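# Press a blue 1x3 brick onto the white plate

## Task

Take a blue brick that is three studs long and press it fully down onto the white plate's studs, at the spot where the reference picture named "shape" shows brick 1. At the end the robot must not be touching any brick.

## Robot and tools

Robot: two arms on a table. left_arm stands on the +y side with its base near (-0.006, +0.362, 0) m, and right_arm on the -y side near (-0.052, -0.335, 0) m. Each base is turned only slightly about z. left_arm has a left hand and right_arm a right hand. A camera stand is behind the arms. Loose objects may get a brief shove now and then.

Scene frame: origin at table-top height, halfway between the nominal bases. +x points out over the table, +z up, and +y toward left_arm. Image left and right do not match these names. Reported hand positions (metres) and quaternions (wxyz) are in this frame and can be off by a few centimetres, more when the arm is reaching far.

Hand point: a point fixed to the palm, about 5 cm in front of it. Its +z runs along the straight fingers and +y comes out of the palm. On the right hand +x runs across the palm away from the thumb; on the left hand +x runs toward the thumb. Straight fingers reach 6 to 7 cm past the point and sit 6 cm behind it along -y. A bracket on the little-finger side of the wrist can strike things.

The 28-number row is used by execute_actions and move. Each number is in [-1, 1]. Places 1-14 are left_arm and places 15-28 are right_arm, in this layout:
- dx, dy, dz, rx, ry, rz: an offset, not a pose. It counts from that arm's current "Hand target", along the scene frame axes. 1.0 equals 0.6 m of travel or 180 degrees of turn. rx, ry, rz together form one rotation vector, turning about the hand point. Send all six as 0 to hold the arm where it was last commanded.
- Three grasp numbers a, b, c, then exactly 0, 0, 0. Any other value in those last three places is refused. a curls index and middle and bends the thumb. b curls ring and little. c swings the thumb in front of the palm. With (0,0,0) the hand is fully open. For example (0.5, 0, 1) brings the fingertips near the hand point and (0.75, 0, 1) closes past it. A grip fits objects about 3.5 to 6.5 cm thick. To keep a hand as it is, repeat its last grasp numbers.
- force_limit: maps -1..+1 to about 0..10 N of fingertip force (15 N for the thumb).
- speed: maps -1..+0.48 to near-zero up to full finger speed. For a gentle grip use about -0.94 or lower.

Tools:
- execute_actions(actions, cameras): actions is a list of actions. Each action is up to 15 rows, one row per 1/30 s step; a short action keeps its last row. Every row in an action counts from the Hand target held when that action started, so sending the same offset again moves the hand further. Camera images are returned only when actions is [] or cameras names them.
- move(target, speed, blend, blocking, cameras): runs straight-line paths toward one row, or a list of up to 15 rows. All rows in a list are offsets from the same starting Hand targets. speed is in m/s, from 0.002 to 4.3, default 0.25. blend is a corner radius in m. A move lasts at most 10 s and does not steer round anything. Faster motion strikes harder, and a target set further past a contact pushes harder. Do not route a path close to an arm's own base.
- wait(seconds 0-10), stop() to brake a running move, zoom_image(camera, region [x0,y0,x1,y1] px, at most 504 wide and 504 high) on cam_head_left, cam_head_right or cam_high (each 504x504). show_instructions() shows the reference images, including "shape". finished_scene() ends the scene for good.

Results give each arm's end_effector_position and quat, its Hand target (the last pose commanded, after clipping), joint data and torques, and the hand readings hand_measured, hand_stopped_by (moving/target/force/stalled/fault) and hand_load_n. These list six motor values in the order thumb_turn, thumb_bend, index, middle, ring, little. A positive load means the finger is being pushed open; if the load drops to about 0 the grip is probably lost. A move adds a "move:" line: done, off_target, moving, held or fault, plus limits such as paced or held. Neither done nor off_target tells you about contact.

Arm behaviour: a resting hand often stops 1 to 5 cm short of its target, usually low, and this does not mean it touched something. Waiting will not close the gap. Send the next action, or the missing distance as an offset. Orientation commands are clipped to 40 degrees from the current orientation. Small turns can shift the hand point noticeably. To stop pressing against something, command a target back on the far side of the hand point.

Avoid: dropping parts or releasing them while they move, knocking anything off the table, hitting fixed things hard, and heavy finger loads. Do not let the two arms collide or press on each other, and do not let one hand grip the other's fingers. Avoid long holds with the arm stretched out or pushing against something, since motors overheat (MOTOR HOT at 85 °C; a fault at 100 °C drops the arm for 30-60 s). Before finishing, open the hand and lift it clear of all bricks.

Each tool is called after "Call:" in YAML: its name, and indented under it one key for each argument.

Reference images:

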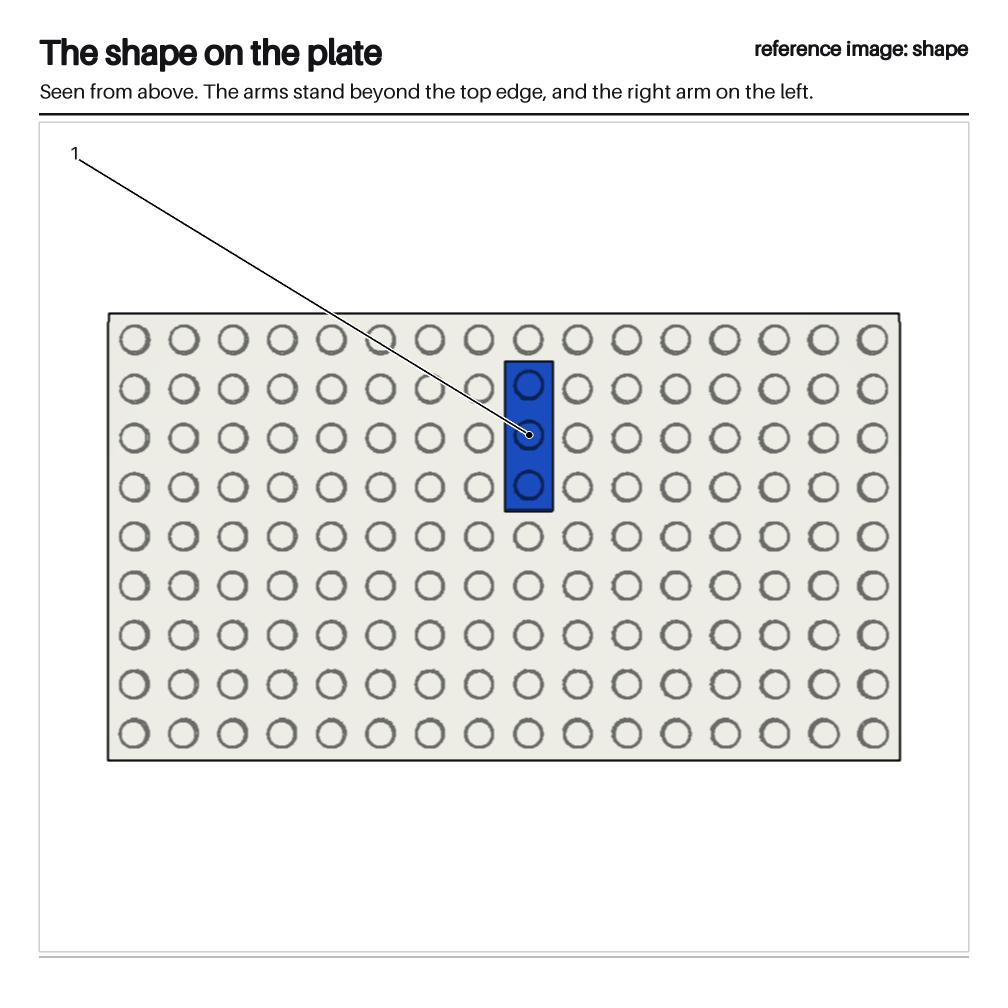

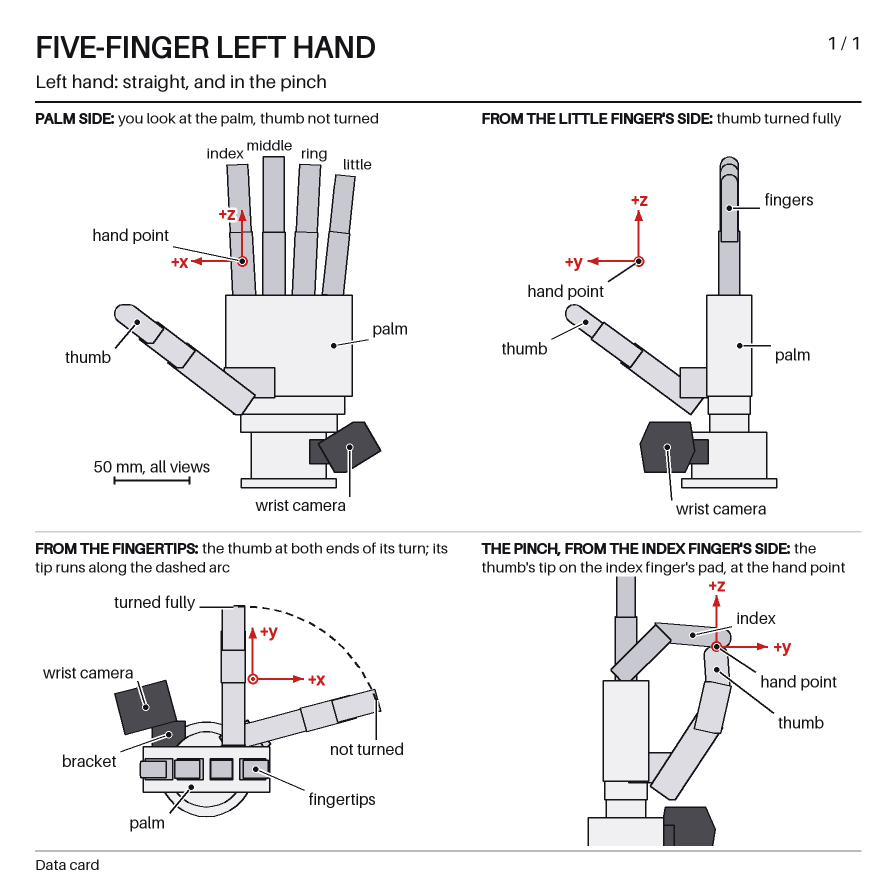

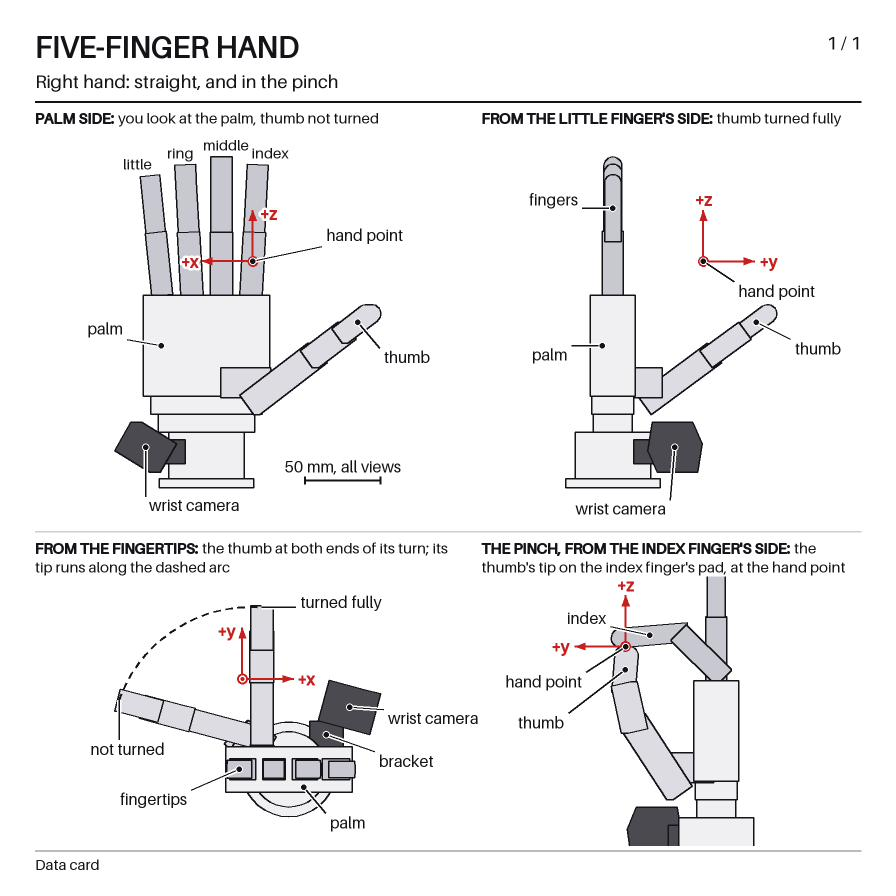

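## Session

Call:
execute_actions:
  actions: []

Scene clock: 0.00 s.
left_arm: end_effector_position=(+0.2030, +0.5440, +0.1685) hand_measured=(-1.000, -1.000, -1.000, -1.000, -1.000, -1.000) hand_load_n=(+0.0, +0.0, +0.0, +0.0, +0.0, +0.0) hand_stopped_by=(target, target, target, target, target, target) hand_force_limit=0.00 hand_speed=-0.80 end_effector_quat_wxyz=(+0.043, -0.269, +0.802, +0.531) | right_arm: end_effector_position=(+0.5268, -0.2032, +0.2667) hand_measured=(-1.000, -1.000, -1.000, -1.000, -1.000, -1.000) hand_load_n=(+0.5, +0.0, +0.0, +0.0, +0.0, +0.0) hand_stopped_by=(target, target, target, target, target, target) hand_force_limit=0.00 hand_speed=-0.80 end_effector_quat_wxyz=(-0.177, +0.832, -0.460, +0.253)
Joint positions: left_arm=[-0.012 1.428 0.767 -1.337 -1.077 0.69] | right_arm=[0.262 1.624 1.673 -0.996 0.077 -0.35]
Joint velocities: within noise
Joint torques (N m): no reading
Motor temperatures (°C): left_arm=[30 32 30 30 28 31] | right_arm=[34 36 31 27 31 31]
Heat: left arm: hottest shoulder 32 °C; right arm: hottest shoulder 36 °C.
Hand target: left_arm +0.2098, +0.5442, +0.1726; +0.051, -0.274, +0.802, +0.529 | right_arm +0.5339, -0.2015, +0.2877; -0.191, +0.826, -0.458, +0.269

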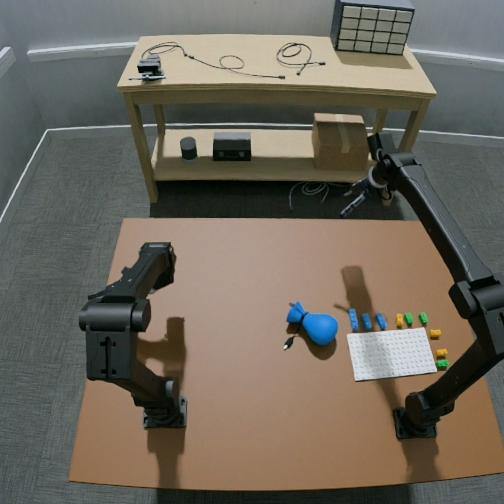

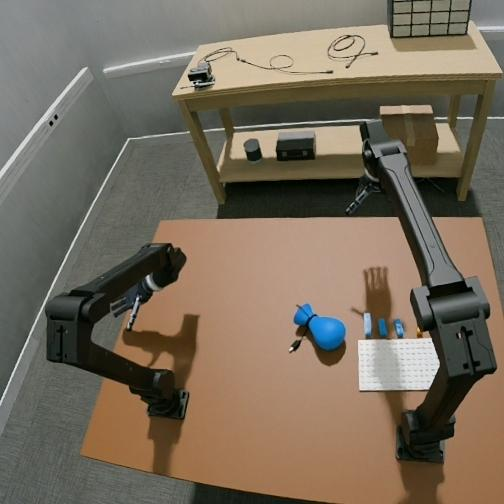

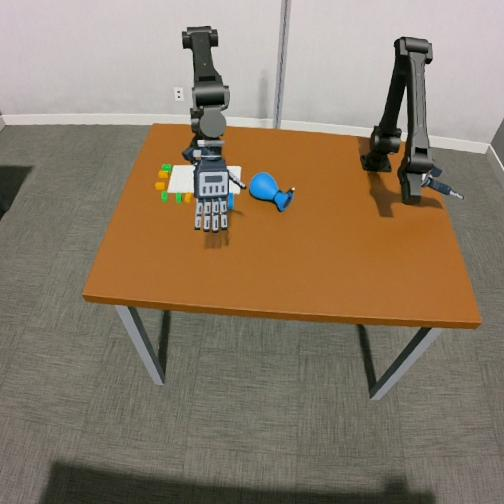

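Call:
zoom_image:
  camera: "cam_head_left"
  region: [280, 290, 460, 400]

Call:
zoom_image:
  camera: "cam_high"
  region: [140, 140, 300, 240]

Call:
zoom_image:
  camera: "cam_head_right"
  region: [280, 290, 460, 400]

Scaled by 2.800.

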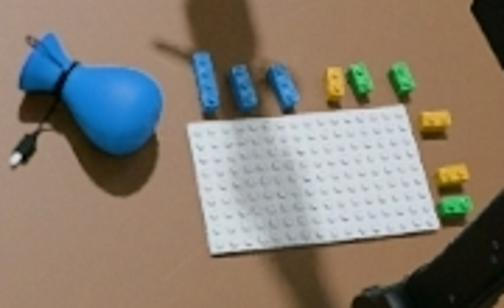

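Scaled by 3.150.

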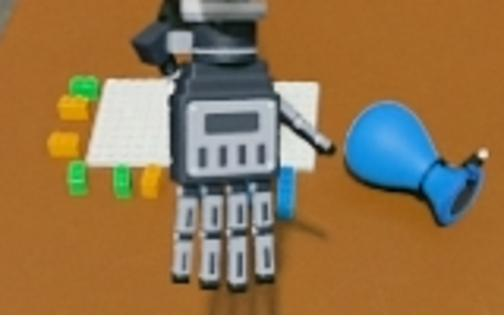

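Scaled by 2.800.

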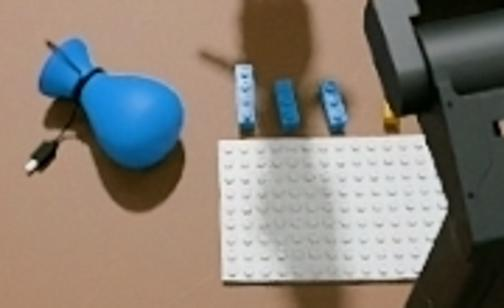

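Call:
zoom_image:
  camera: "cam_head_left"
  region: [330, 300, 460, 400]

Call:
zoom_image:
  camera: "cam_head_left"
  region: [120, 360, 220, 440]

Call:
zoom_image:
  camera: "cam_head_left"
  region: [370, 370, 470, 450]

Call:
zoom_image:
  camera: "cam_head_right"
  region: [340, 300, 460, 400]

Call:
zoom_image:
  camera: "cam_high"
  region: [80, 110, 480, 330]

Scaled by 3.877.

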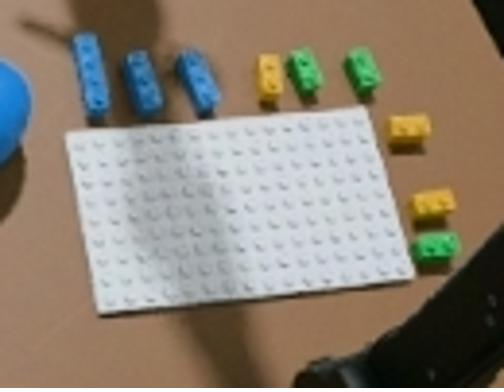

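Scaled by 5.040.

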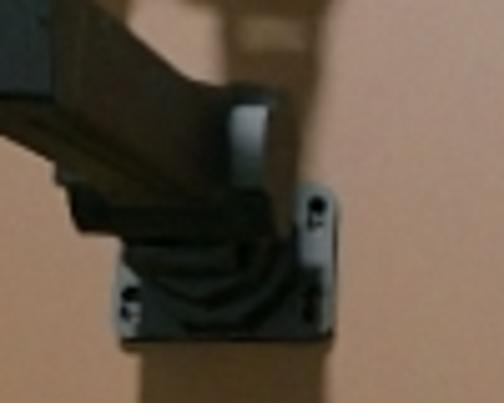

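Scaled by 5.040.

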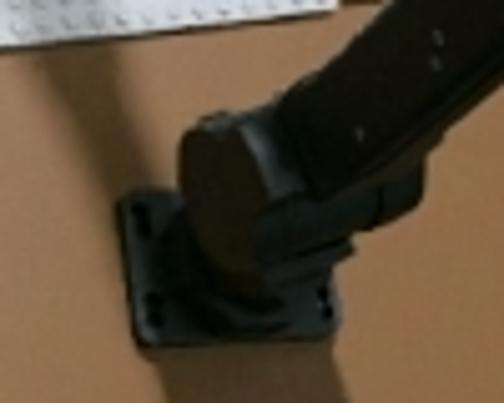

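Scaled by 4.200.

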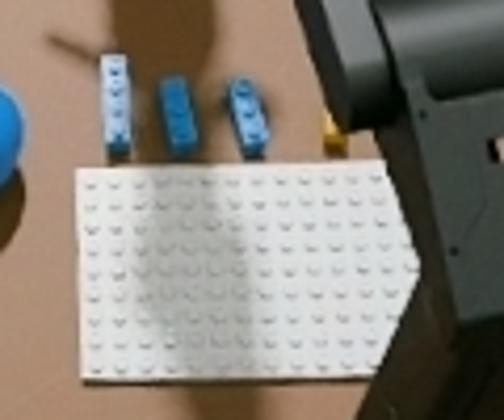

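Scaled by 1.260.

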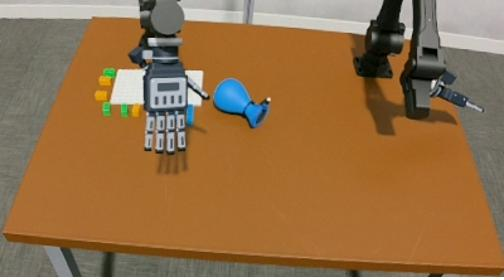

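Call:
zoom_image:
  camera: "cam_head_left"
  region: [340, 320, 392, 386]

Call:
zoom_image:
  camera: "cam_head_left"
  region: [386, 320, 444, 386]

Scaled by 7.636.

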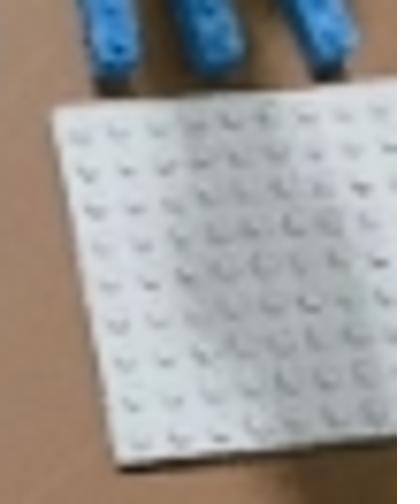

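Scaled by 7.636.

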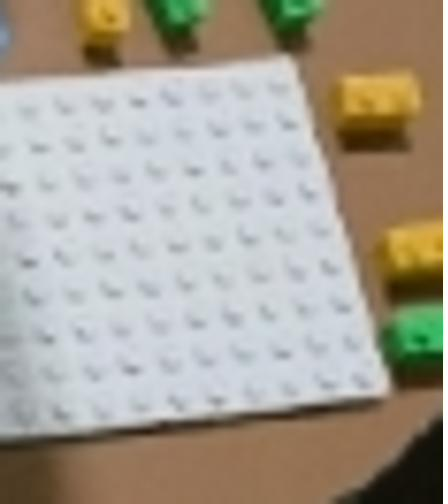

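Call:
move:
  target:
    - [0.117,-0.657,0.16,-0.682,-0.074,-0.209,0.5,0.4,1,0,0,0,0,-0.2,-0.473,-0.664,0.02,0,0,-0.3,0,0,0,0,0,0,0,-0.8]
  cameras: ["all"]

Scene clock: 303.03 s.
left_arm: end_effector_position=(+0.2750, +0.1530, +0.2676) hand_measured=(+1.000, -0.396, -0.080, -0.050, -0.166, -0.250) hand_load_n=(+0.0, +0.0, +0.5, +0.0, +0.0, +0.0) hand_stopped_by=(target, target, target, target, target, target) hand_force_limit=0.00 hand_speed=-0.20 end_effector_quat_wxyz=(-0.001, +0.000, +0.867, -0.498) | right_arm: end_effector_position=(+0.2553, -0.5969, +0.2937) hand_measured=(-1.000, -1.000, -1.000, -1.000, -1.000, -1.000) hand_load_n=(+0.0, +0.0, +0.0, +0.0, +0.0, +0.0) hand_stopped_by=(target, target, target, target, target, target) hand_force_limit=0.00 hand_speed=-0.80 end_effector_quat_wxyz=(+0.050, -0.529, +0.784, -0.322)
Joint positions: left_arm=[-0.259 1.105 1.072 -1.179 1.001 1.15] | right_arm=[-0.663 1.107 1.231 -1.035 0.083 -0.333]
Joint torques (N m): left_arm=[-1.08 -5.25 8.99 1.74 0.76 -0.17] | right_arm=[-0.5 -8.29 10.7 1.52 -0.13 -0.25]
Motor temperatures (°C): left_arm=[30 32 37 29 29 28] | right_arm=[31 37 42 28 29 28]
Heat: left arm: hottest elbow 37 °C; right arm: hottest elbow 42 °C.
Hand target: left_arm +0.2800, +0.1500, +0.2685; +0.001, +0.000, +0.866, -0.500 | right_arm +0.2501, -0.5998, +0.2996; +0.048, -0.528, +0.782, -0.327
Off the commanded pose: left_arm 0.006 m, 0 deg | right_arm 0.008 m, 1 deg.
move: done

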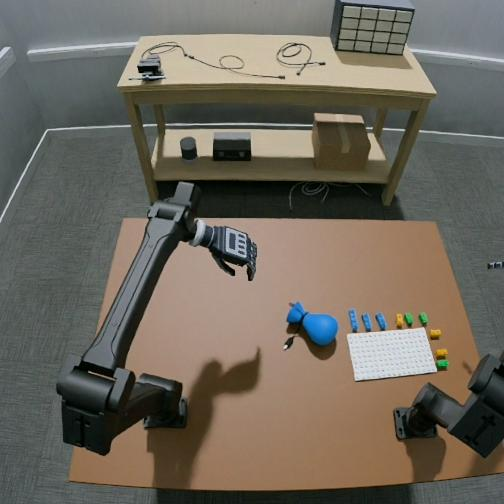

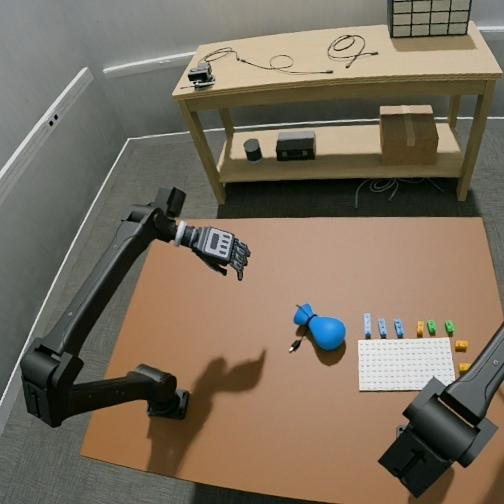

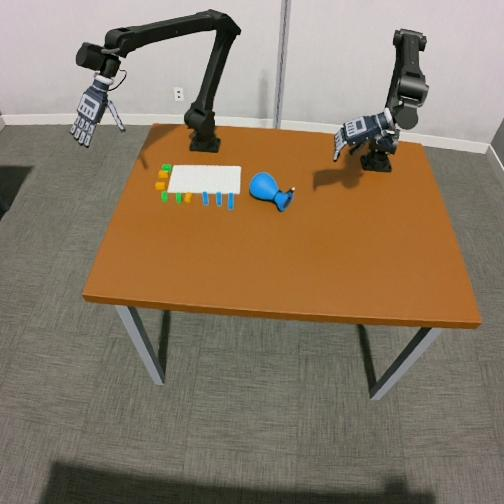

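Call:
zoom_image:
  camera: "cam_head_left"
  region: [280, 296, 380, 396]

Call:
zoom_image:
  camera: "cam_head_right"
  region: [285, 296, 385, 396]

Call:
zoom_image:
  camera: "cam_head_right"
  region: [375, 300, 475, 400]

Call:
zoom_image:
  camera: "cam_high"
  region: [150, 140, 310, 220]

Scaled by 5.040.

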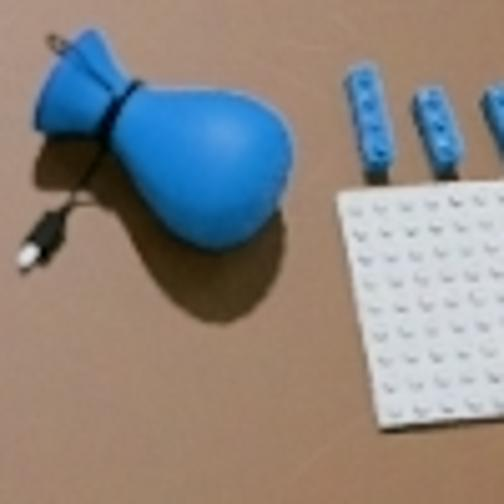

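Scaled by 5.040.

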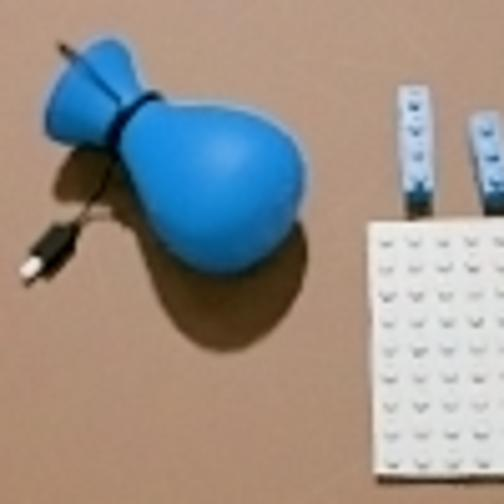

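Scaled by 5.040.

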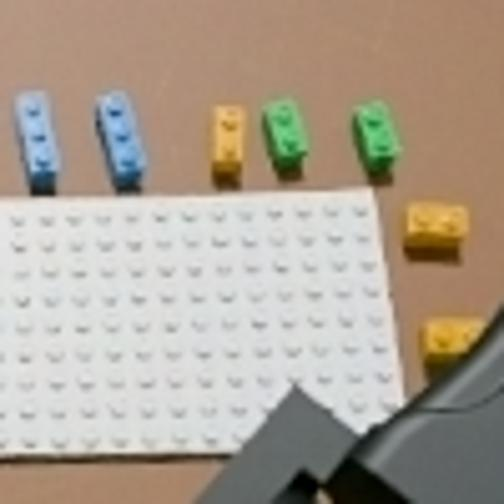

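Scaled by 3.150.

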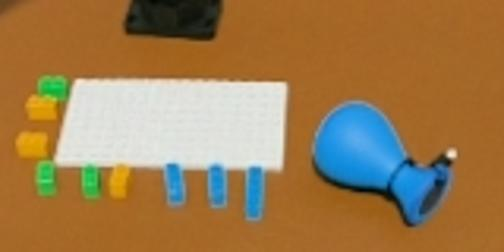

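Call:
zoom_image:
  camera: "cam_head_left"
  region: [345, 300, 405, 345]

Call:
zoom_image:
  camera: "cam_head_right"
  region: [360, 305, 420, 350]

Call:
zoom_image:
  camera: "cam_high"
  region: [150, 155, 250, 215]

Scaled by 8.400.

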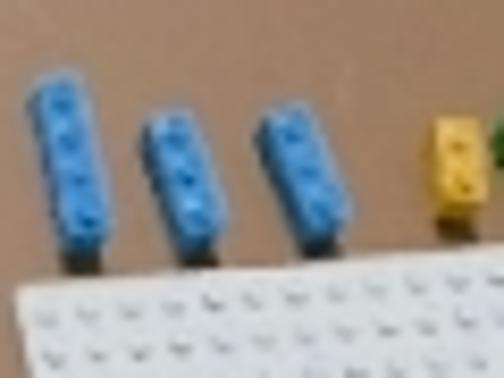

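Scaled by 8.400.

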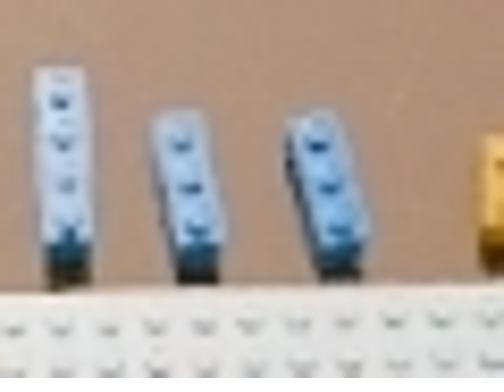

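Scaled by 5.040.

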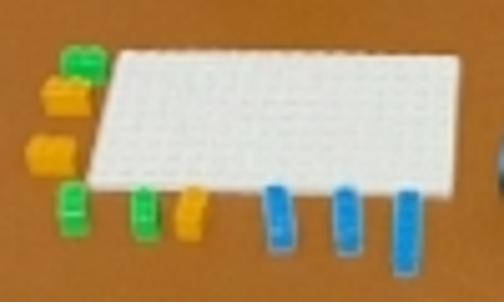

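Call:
move:
  target:
    - [-0.1,-0.7,-0.181,0,0,0.0722,0.5,0.4,1,0,0,0,0,-0.2,0,0,0,0,0,0,0,0,0,0,0,0,0,-0.8]
  cameras: ["all"]

Scene clock: 418.53 s.
left_arm: end_effector_position=(+0.2120, -0.2438, +0.1333) hand_measured=(+1.000, -0.396, -0.080, -0.050, -0.166, -0.250) hand_load_n=(+0.0, +0.0, +0.0, +0.0, -0.5, +0.0) hand_stopped_by=(target, target, target, target, target, target) hand_force_limit=0.00 hand_speed=-0.20 end_effector_quat_wxyz=(+0.051, -0.099, +0.875, -0.470) | right_arm: end_effector_position=(+0.2553, -0.5970, +0.2937) hand_measured=(-1.000, -1.000, -1.000, -1.000, -1.000, -1.000) hand_load_n=(+0.0, +0.0, +0.0, +0.0, +0.0, +0.0) hand_stopped_by=(target, target, target, target, target, target) hand_force_limit=0.00 hand_speed=-0.80 end_effector_quat_wxyz=(+0.050, -0.529, +0.784, -0.322)
Joint positions: left_arm=[-1.17 1.648 1.185 -0.133 0.178 0.115] | right_arm=[-0.663 1.107 1.231 -1.035 0.083 -0.333]
Joint torques (N m): left_arm=[-1.2 -13.86 12.83 2.61 0.01 -0.16] | right_arm=[-0.56 -8.18 10.61 1.61 -0.15 -0.24]
Heat: left arm: hottest elbow 38 °C; right arm: hottest elbow 38 °C.
Hand target: left_arm +0.2200, -0.2699, +0.1598; +0.057, -0.098, +0.861, -0.497 | right_arm +0.2501, -0.5998, +0.2996; +0.048, -0.528, +0.782, -0.327
Off the commanded pose: left_arm 0.038 m, 4 deg | right_arm 0.008 m, 1 deg.
move: off_target (left_arm)

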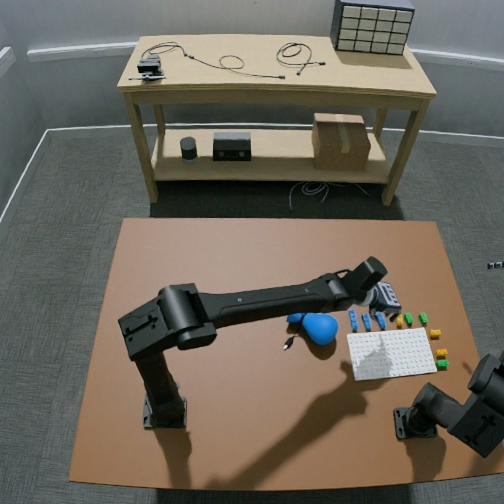

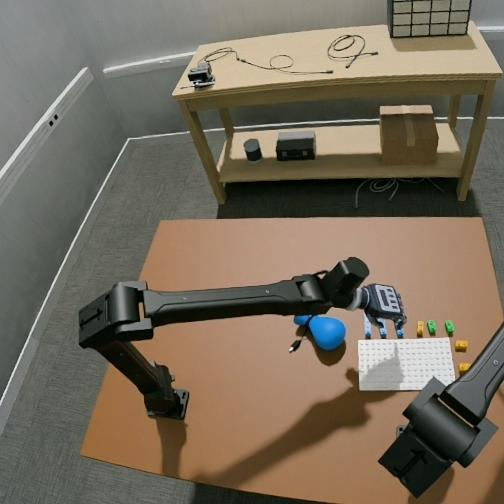

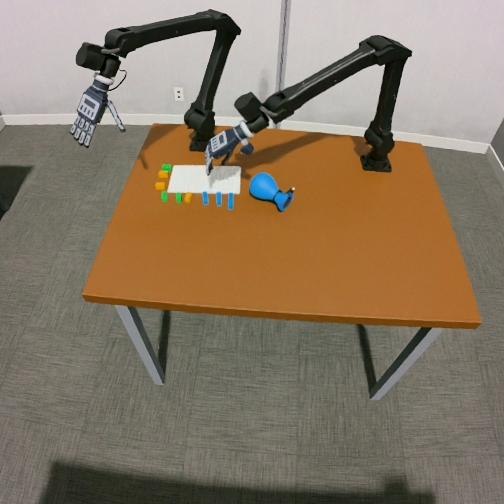

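Call:
zoom_image:
  camera: "cam_head_left"
  region: [330, 250, 450, 350]

Call:
zoom_image:
  camera: "cam_head_right"
  region: [330, 260, 450, 360]

Call:
zoom_image:
  camera: "cam_high"
  region: [150, 90, 310, 220]

Scaled by 4.200.

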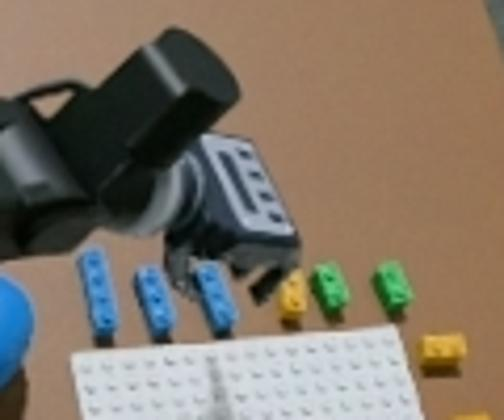

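Scaled by 4.200.

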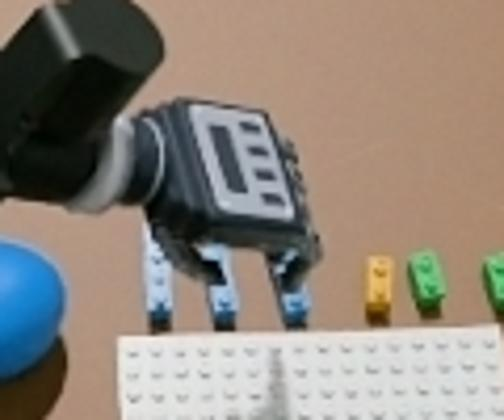

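Scaled by 3.150.

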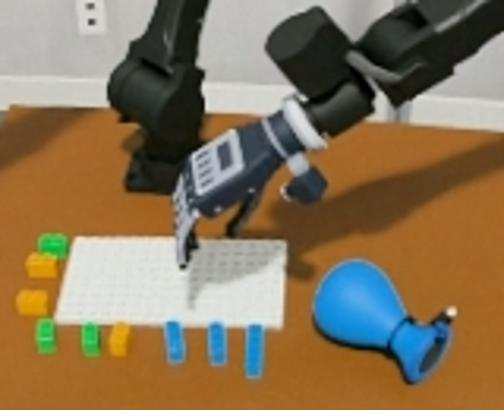

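Call:
zoom_image:
  camera: "cam_head_left"
  region: [360, 290, 410, 340]

Call:
zoom_image:
  camera: "cam_head_right"
  region: [360, 300, 420, 350]

Call:
zoom_image:
  camera: "cam_high"
  region: [190, 130, 250, 190]

Scaled by 10.080.

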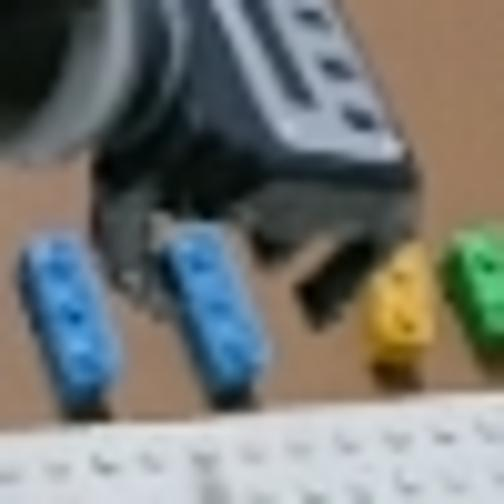

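Scaled by 8.400.

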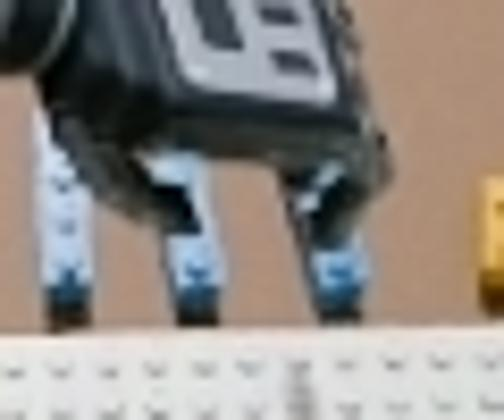

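Scaled by 8.400.

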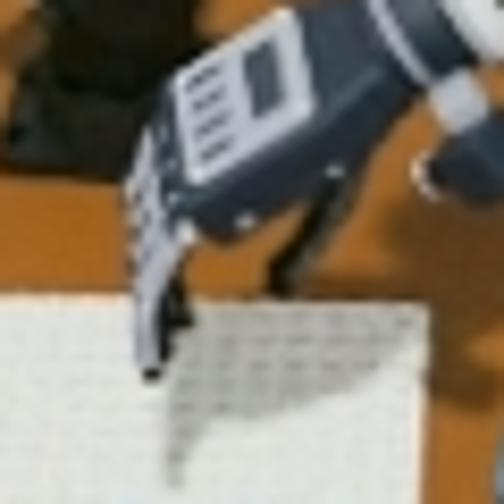

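Call:
move:
  target:
    - [0.0117,-0.075,-0.113,0,0,0,0.5,0.4,1,0,0,0,0,-0.2,0,0,0,0,0,0,0,0,0,0,0,0,0,-0.8]
  speed: 0.1
  cameras: ["all"]

Call:
zoom_image:
  camera: "cam_head_left"
  region: [350, 290, 410, 350]

Call:
zoom_image:
  camera: "cam_head_right"
  region: [365, 295, 425, 355]

Call:
zoom_image:
  camera: "cam_high"
  region: [180, 150, 250, 220]

Scene clock: 455.83 s.
left_arm: end_effector_position=(+0.2229, -0.2854, +0.0682) hand_measured=(+1.000, -0.396, -0.080, -0.050, -0.166, -0.250) hand_load_n=(+0.0, +0.0, +0.0, +0.0, +0.0, +0.0) hand_stopped_by=(target, target, target, target, target, target) hand_force_limit=0.00 hand_speed=-0.20 end_effector_quat_wxyz=(+0.053, -0.102, +0.876, -0.469) | right_arm: end_effector_position=(+0.2553, -0.5970, +0.2937) hand_measured=(-1.000, -1.000, -1.000, -1.000, -1.000, -1.000) hand_load_n=(+0.0, +0.0, +0.0, +0.0, +0.0, +0.0) hand_stopped_by=(target, target, target, target, target, target) hand_force_limit=0.00 hand_speed=-0.80 end_effector_quat_wxyz=(+0.050, -0.529, +0.784, -0.322)
Joint positions: left_arm=[-1.185 1.831 1.245 -0.012 0.16 0.104] | right_arm=[-0.663 1.107 1.231 -1.035 0.083 -0.333]
Joint torques (N m): left_arm=[-1.73 -16.03 12.18 2.88 0.01 -0.16] | right_arm=[-0.32 -8.18 10.7 1.68 -0.14 -0.24]
Heat: left arm: hottest elbow 41 °C; right arm: hottest elbow 38 °C.
Hand target: left_arm +0.2271, -0.3149, +0.0921; +0.057, -0.098, +0.860, -0.497 | right_arm +0.2501, -0.5998, +0.2996; +0.048, -0.528, +0.782, -0.327
Off the commanded pose: left_arm 0.038 m, 4 deg | right_arm 0.008 m, 1 deg.
move: off_target (left_arm)

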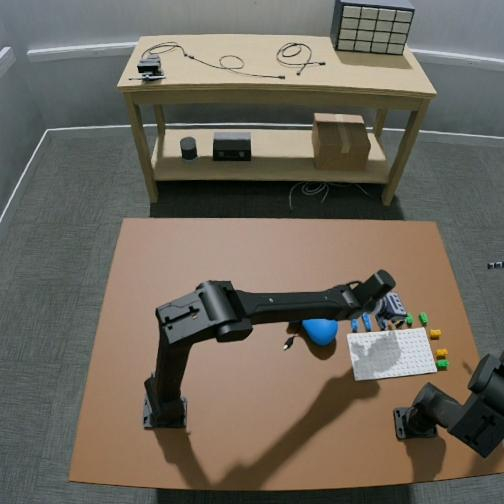

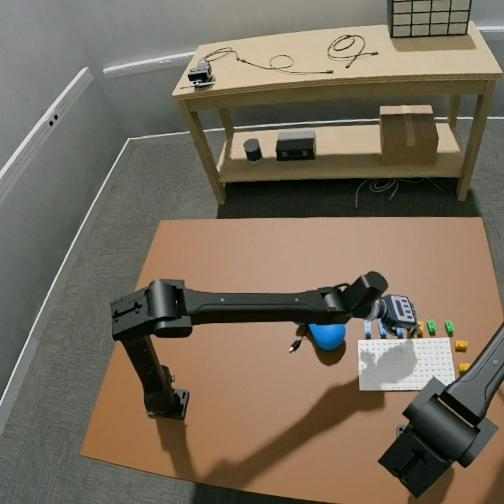

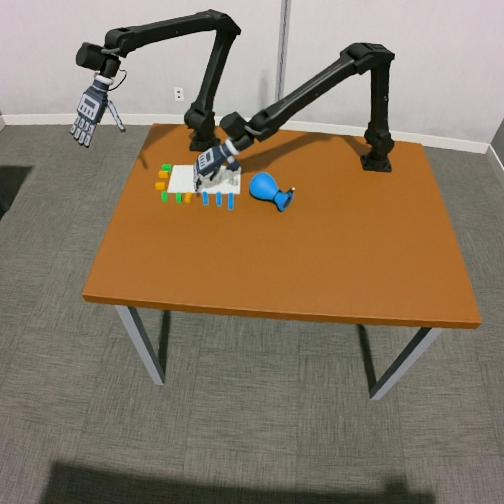

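Scaled by 8.400.

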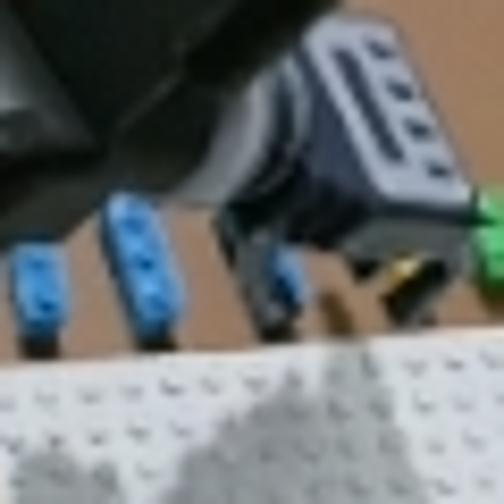

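Scaled by 8.400.

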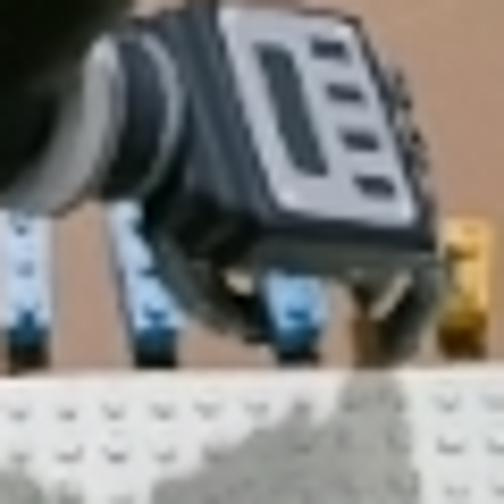

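Scaled by 7.200.

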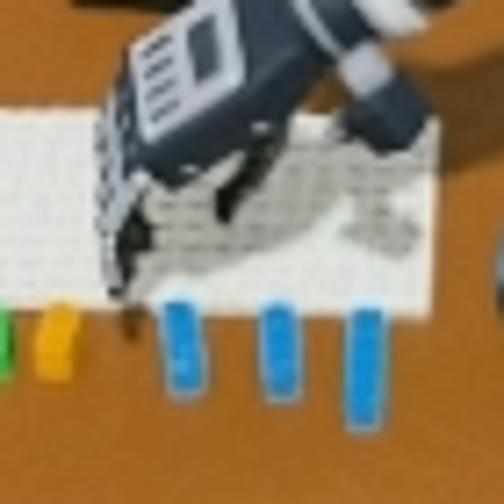

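Call:
move:
  target:
    - [0.0267,0.0167,-0.027,0,0,0,0.5,0.4,1,0,0,0,0,-0.2,0,0,0,0,0,0,0,0,0,0,0,0,0,-0.8]
  speed: 0.08
  cameras: ["all"]

Call:
zoom_image:
  camera: "cam_head_left"
  region: [350, 290, 410, 350]

Call:
zoom_image:
  camera: "cam_head_right"
  region: [365, 295, 425, 355]

Call:
zoom_image:
  camera: "cam_high"
  region: [180, 150, 250, 220]

Scene clock: 479.10 s.
left_arm: end_effector_position=(+0.2281, -0.2890, +0.0618) hand_measured=(+1.000, -0.396, -0.080, -0.050, -0.166, -0.250) hand_load_n=(+0.0, +0.0, +0.0, +0.0, +0.0, +0.0) hand_stopped_by=(target, target, target, target, target, target) hand_force_limit=0.00 hand_speed=-0.20 end_effector_quat_wxyz=(+0.048, -0.100, +0.872, -0.477) | right_arm: end_effector_position=(+0.2553, -0.5970, +0.2937) hand_measured=(-1.000, -1.000, -1.000, -1.000, -1.000, -1.000) hand_load_n=(+0.0, +0.0, +0.0, +0.0, +0.0, +0.0) hand_stopped_by=(target, target, target, target, target, target) hand_force_limit=0.00 hand_speed=-0.80 end_effector_quat_wxyz=(+0.050, -0.529, +0.784, -0.322)
Joint positions: left_arm=[-1.174 1.852 1.245 0.025 0.182 0.104] | right_arm=[-0.663 1.107 1.231 -1.035 0.083 -0.333]
Joint torques (N m): left_arm=[-0.09 -16.26 10.7 2.91 0.2 -0.01] | right_arm=[-0.21 -8.06 10.74 1.69 -0.15 -0.26]
Motor temperatures (°C): left_arm=[30 32 46 29 27 27] | right_arm=[30 35 38 27 29 28]
Heat: left arm: hottest elbow 46 °C; right arm: hottest elbow 38 °C.
Hand target: left_arm +0.2430, -0.3050, +0.0759; +0.057, -0.098, +0.860, -0.497 | right_arm +0.2501, -0.5998, +0.2996; +0.048, -0.528, +0.782, -0.327
Off the commanded pose: left_arm 0.026 m, 3 deg | right_arm 0.008 m, 1 deg.
move: off_target (left_arm)

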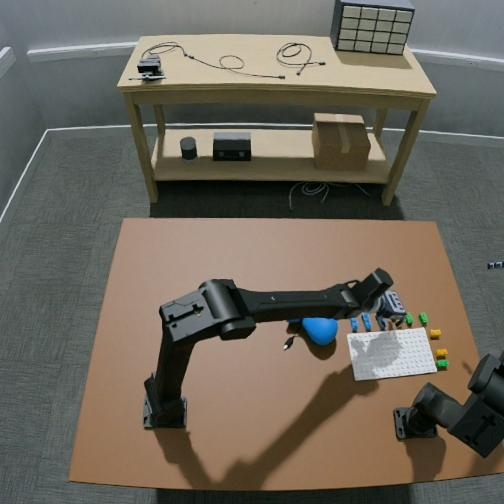

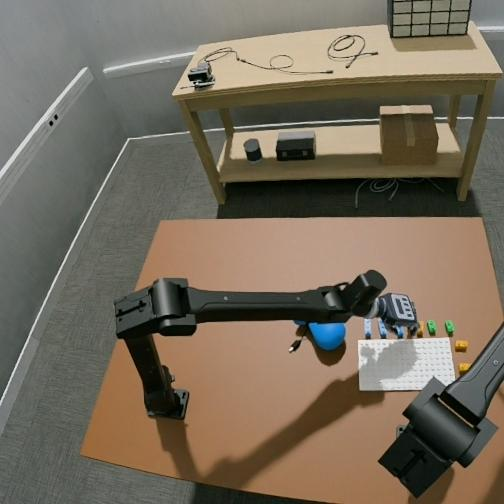

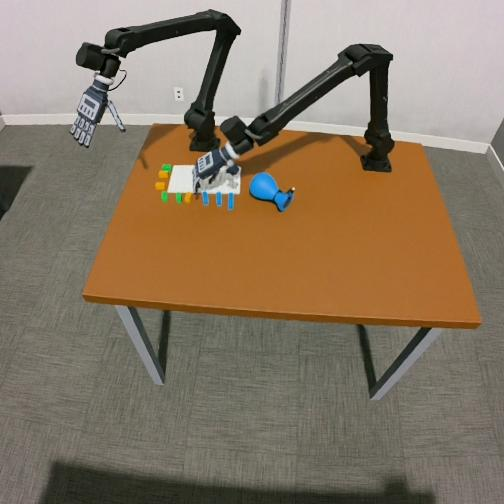

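Scaled by 8.400.

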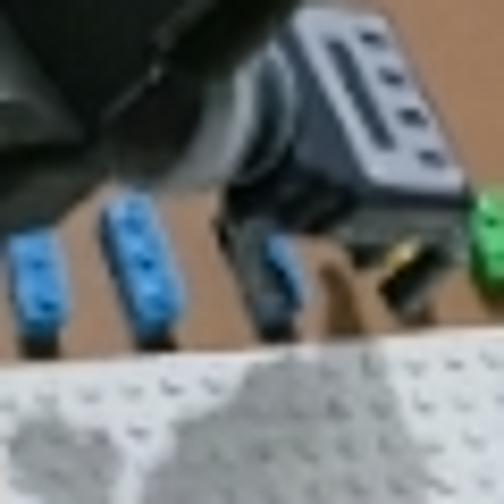

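Scaled by 8.400.

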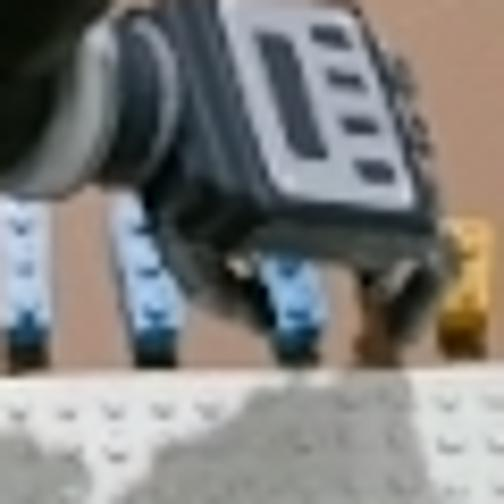

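Scaled by 7.200.

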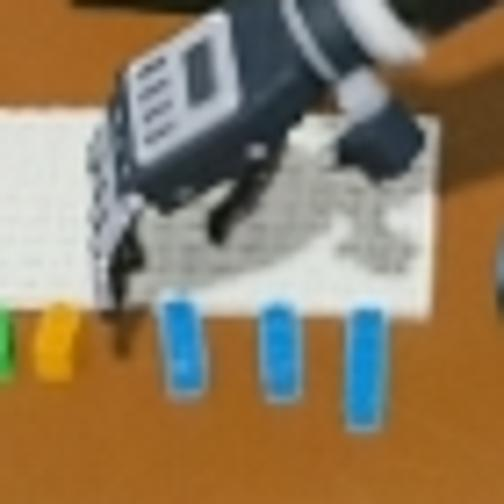

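Call:
move:
  target:
    - [0.03,0.03,-0.023,0,0,0,0.5,0.4,1,0,0,0,0,-0.2,0,0,0,0,0,0,0,0,0,0,0,0,0,-0.8]
  speed: 0.08
  cameras: ["cam_head_left","cam_head_right","cam_high"]

Call:
zoom_image:
  camera: "cam_head_left"
  region: [350, 290, 410, 350]

Call:
zoom_image:
  camera: "cam_head_right"
  region: [365, 295, 425, 355]

Scene clock: 484.20 s.
left_arm: end_effector_position=(+0.2547, -0.2845, +0.0670) hand_measured=(+1.000, -0.396, -0.080, -0.050, -0.166, -0.250) hand_load_n=(+0.0, +0.0, +0.0, +0.0, +0.0, +0.0) hand_stopped_by=(target, target, target, target, target, target) hand_force_limit=0.00 hand_speed=-0.20 end_effector_quat_wxyz=(+0.052, -0.103, +0.863, -0.492) | right_arm: end_effector_position=(+0.2553, -0.5970, +0.2937) hand_measured=(-1.000, -1.000, -1.000, -1.000, -1.000, -1.000) hand_load_n=(+0.0, +0.0, +0.0, +0.0, +0.0, +0.0) hand_stopped_by=(target, target, target, target, target, target) hand_force_limit=0.00 hand_speed=-0.80 end_effector_quat_wxyz=(+0.050, -0.529, +0.784, -0.322)
Joint positions: left_arm=[-1.128 1.855 1.245 0.061 0.218 0.118] | right_arm=[-0.663 1.107 1.231 -1.035 0.083 -0.333]
Joint torques (N m): left_arm=[-0.15 -16.09 8.2 2.96 0.21 0.07] | right_arm=[-0.32 -8.06 10.65 1.59 -0.14 -0.23]
Heat: left arm: hottest elbow 46 °C; right arm: hottest elbow 38 °C.
Hand target: left_arm +0.2612, -0.2869, +0.0621; +0.057, -0.098, +0.860, -0.497 | right_arm +0.2501, -0.5998, +0.2996; +0.048, -0.528, +0.782, -0.327
Off the commanded pose: left_arm 0.008 m, 1 deg | right_arm 0.008 m, 1 deg.
move: done

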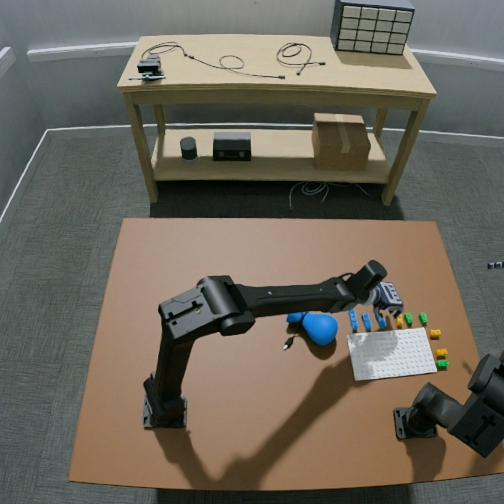

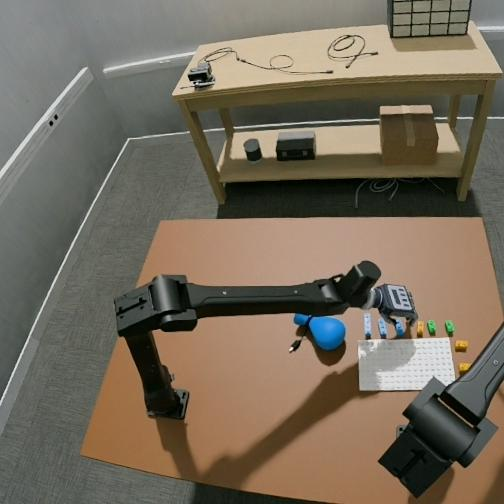

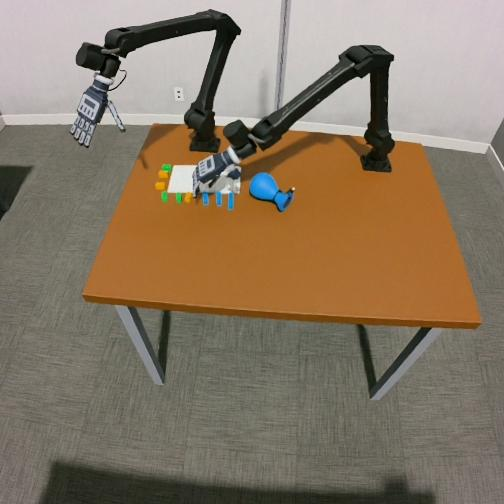

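Scaled by 8.400.

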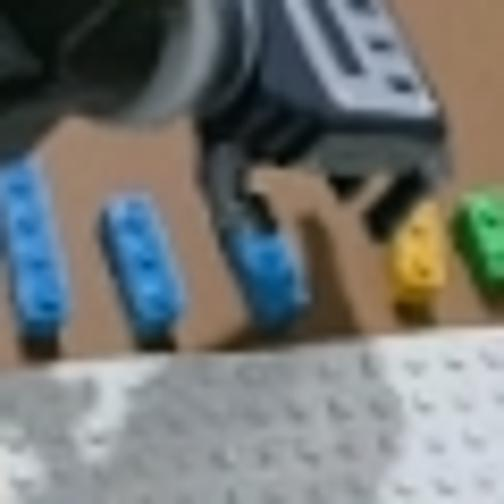

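Scaled by 8.400.

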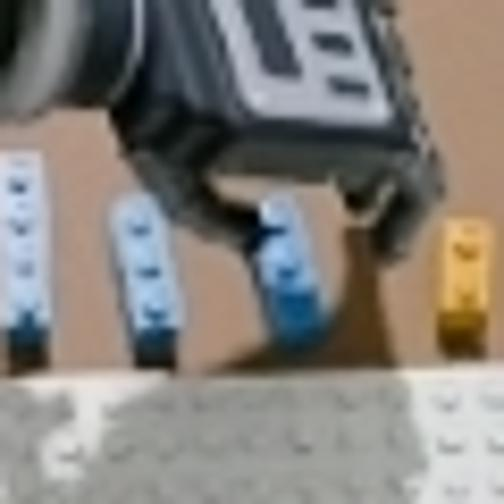

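Call:
move:
  target:
    - [-0.0245,0.0142,-0.0283,0,0,0,0.5,0.4,1,0,0,0,0,-0.2,0,0,0,0,0,0,0,0,0,0,0,0,0,-0.8]
  speed: 0.08

Scene clock: 494.70 s.
left_arm: end_effector_position=(+0.2510, -0.2738, +0.0503) hand_measured=(+1.000, -0.396, -0.080, -0.050, -0.166, -0.250) hand_load_n=(+0.5, +0.0, +0.0, +0.0, +0.0, +0.0) hand_stopped_by=(target, target, target, target, target, target) hand_force_limit=0.00 hand_speed=-0.20 end_effector_quat_wxyz=(+0.056, -0.104, +0.862, -0.493) | right_arm: end_effector_position=(+0.2553, -0.5970, +0.2937) hand_measured=(-1.000, -1.000, -1.000, -1.000, -1.000, -1.000) hand_load_n=(+0.0, +0.0, +0.0, +0.0, +0.0, +0.0) hand_stopped_by=(target, target, target, target, target, target) hand_force_limit=0.00 hand_speed=-0.80 end_effector_quat_wxyz=(+0.050, -0.529, +0.784, -0.322)
Joint positions: left_arm=[-1.128 1.855 1.19 0.121 0.209 0.119] | right_arm=[-0.663 1.107 1.231 -1.035 0.083 -0.333]
Joint torques (N m): left_arm=[-1.67 -15.97 7.57 2.89 0.02 -0.03] | right_arm=[-0.85 -8.7 10.69 1.7 -0.12 -0.21]
Heat: left arm: hottest elbow 45 °C; right arm: hottest elbow 38 °C.
Hand target: left_arm +0.2465, -0.2784, +0.0450; +0.057, -0.098, +0.860, -0.497 | right_arm +0.2501, -0.5998, +0.2996; +0.048, -0.528, +0.782, -0.327
Off the commanded pose: left_arm 0.008 m, 1 deg | right_arm 0.008 m, 1 deg.
move: done


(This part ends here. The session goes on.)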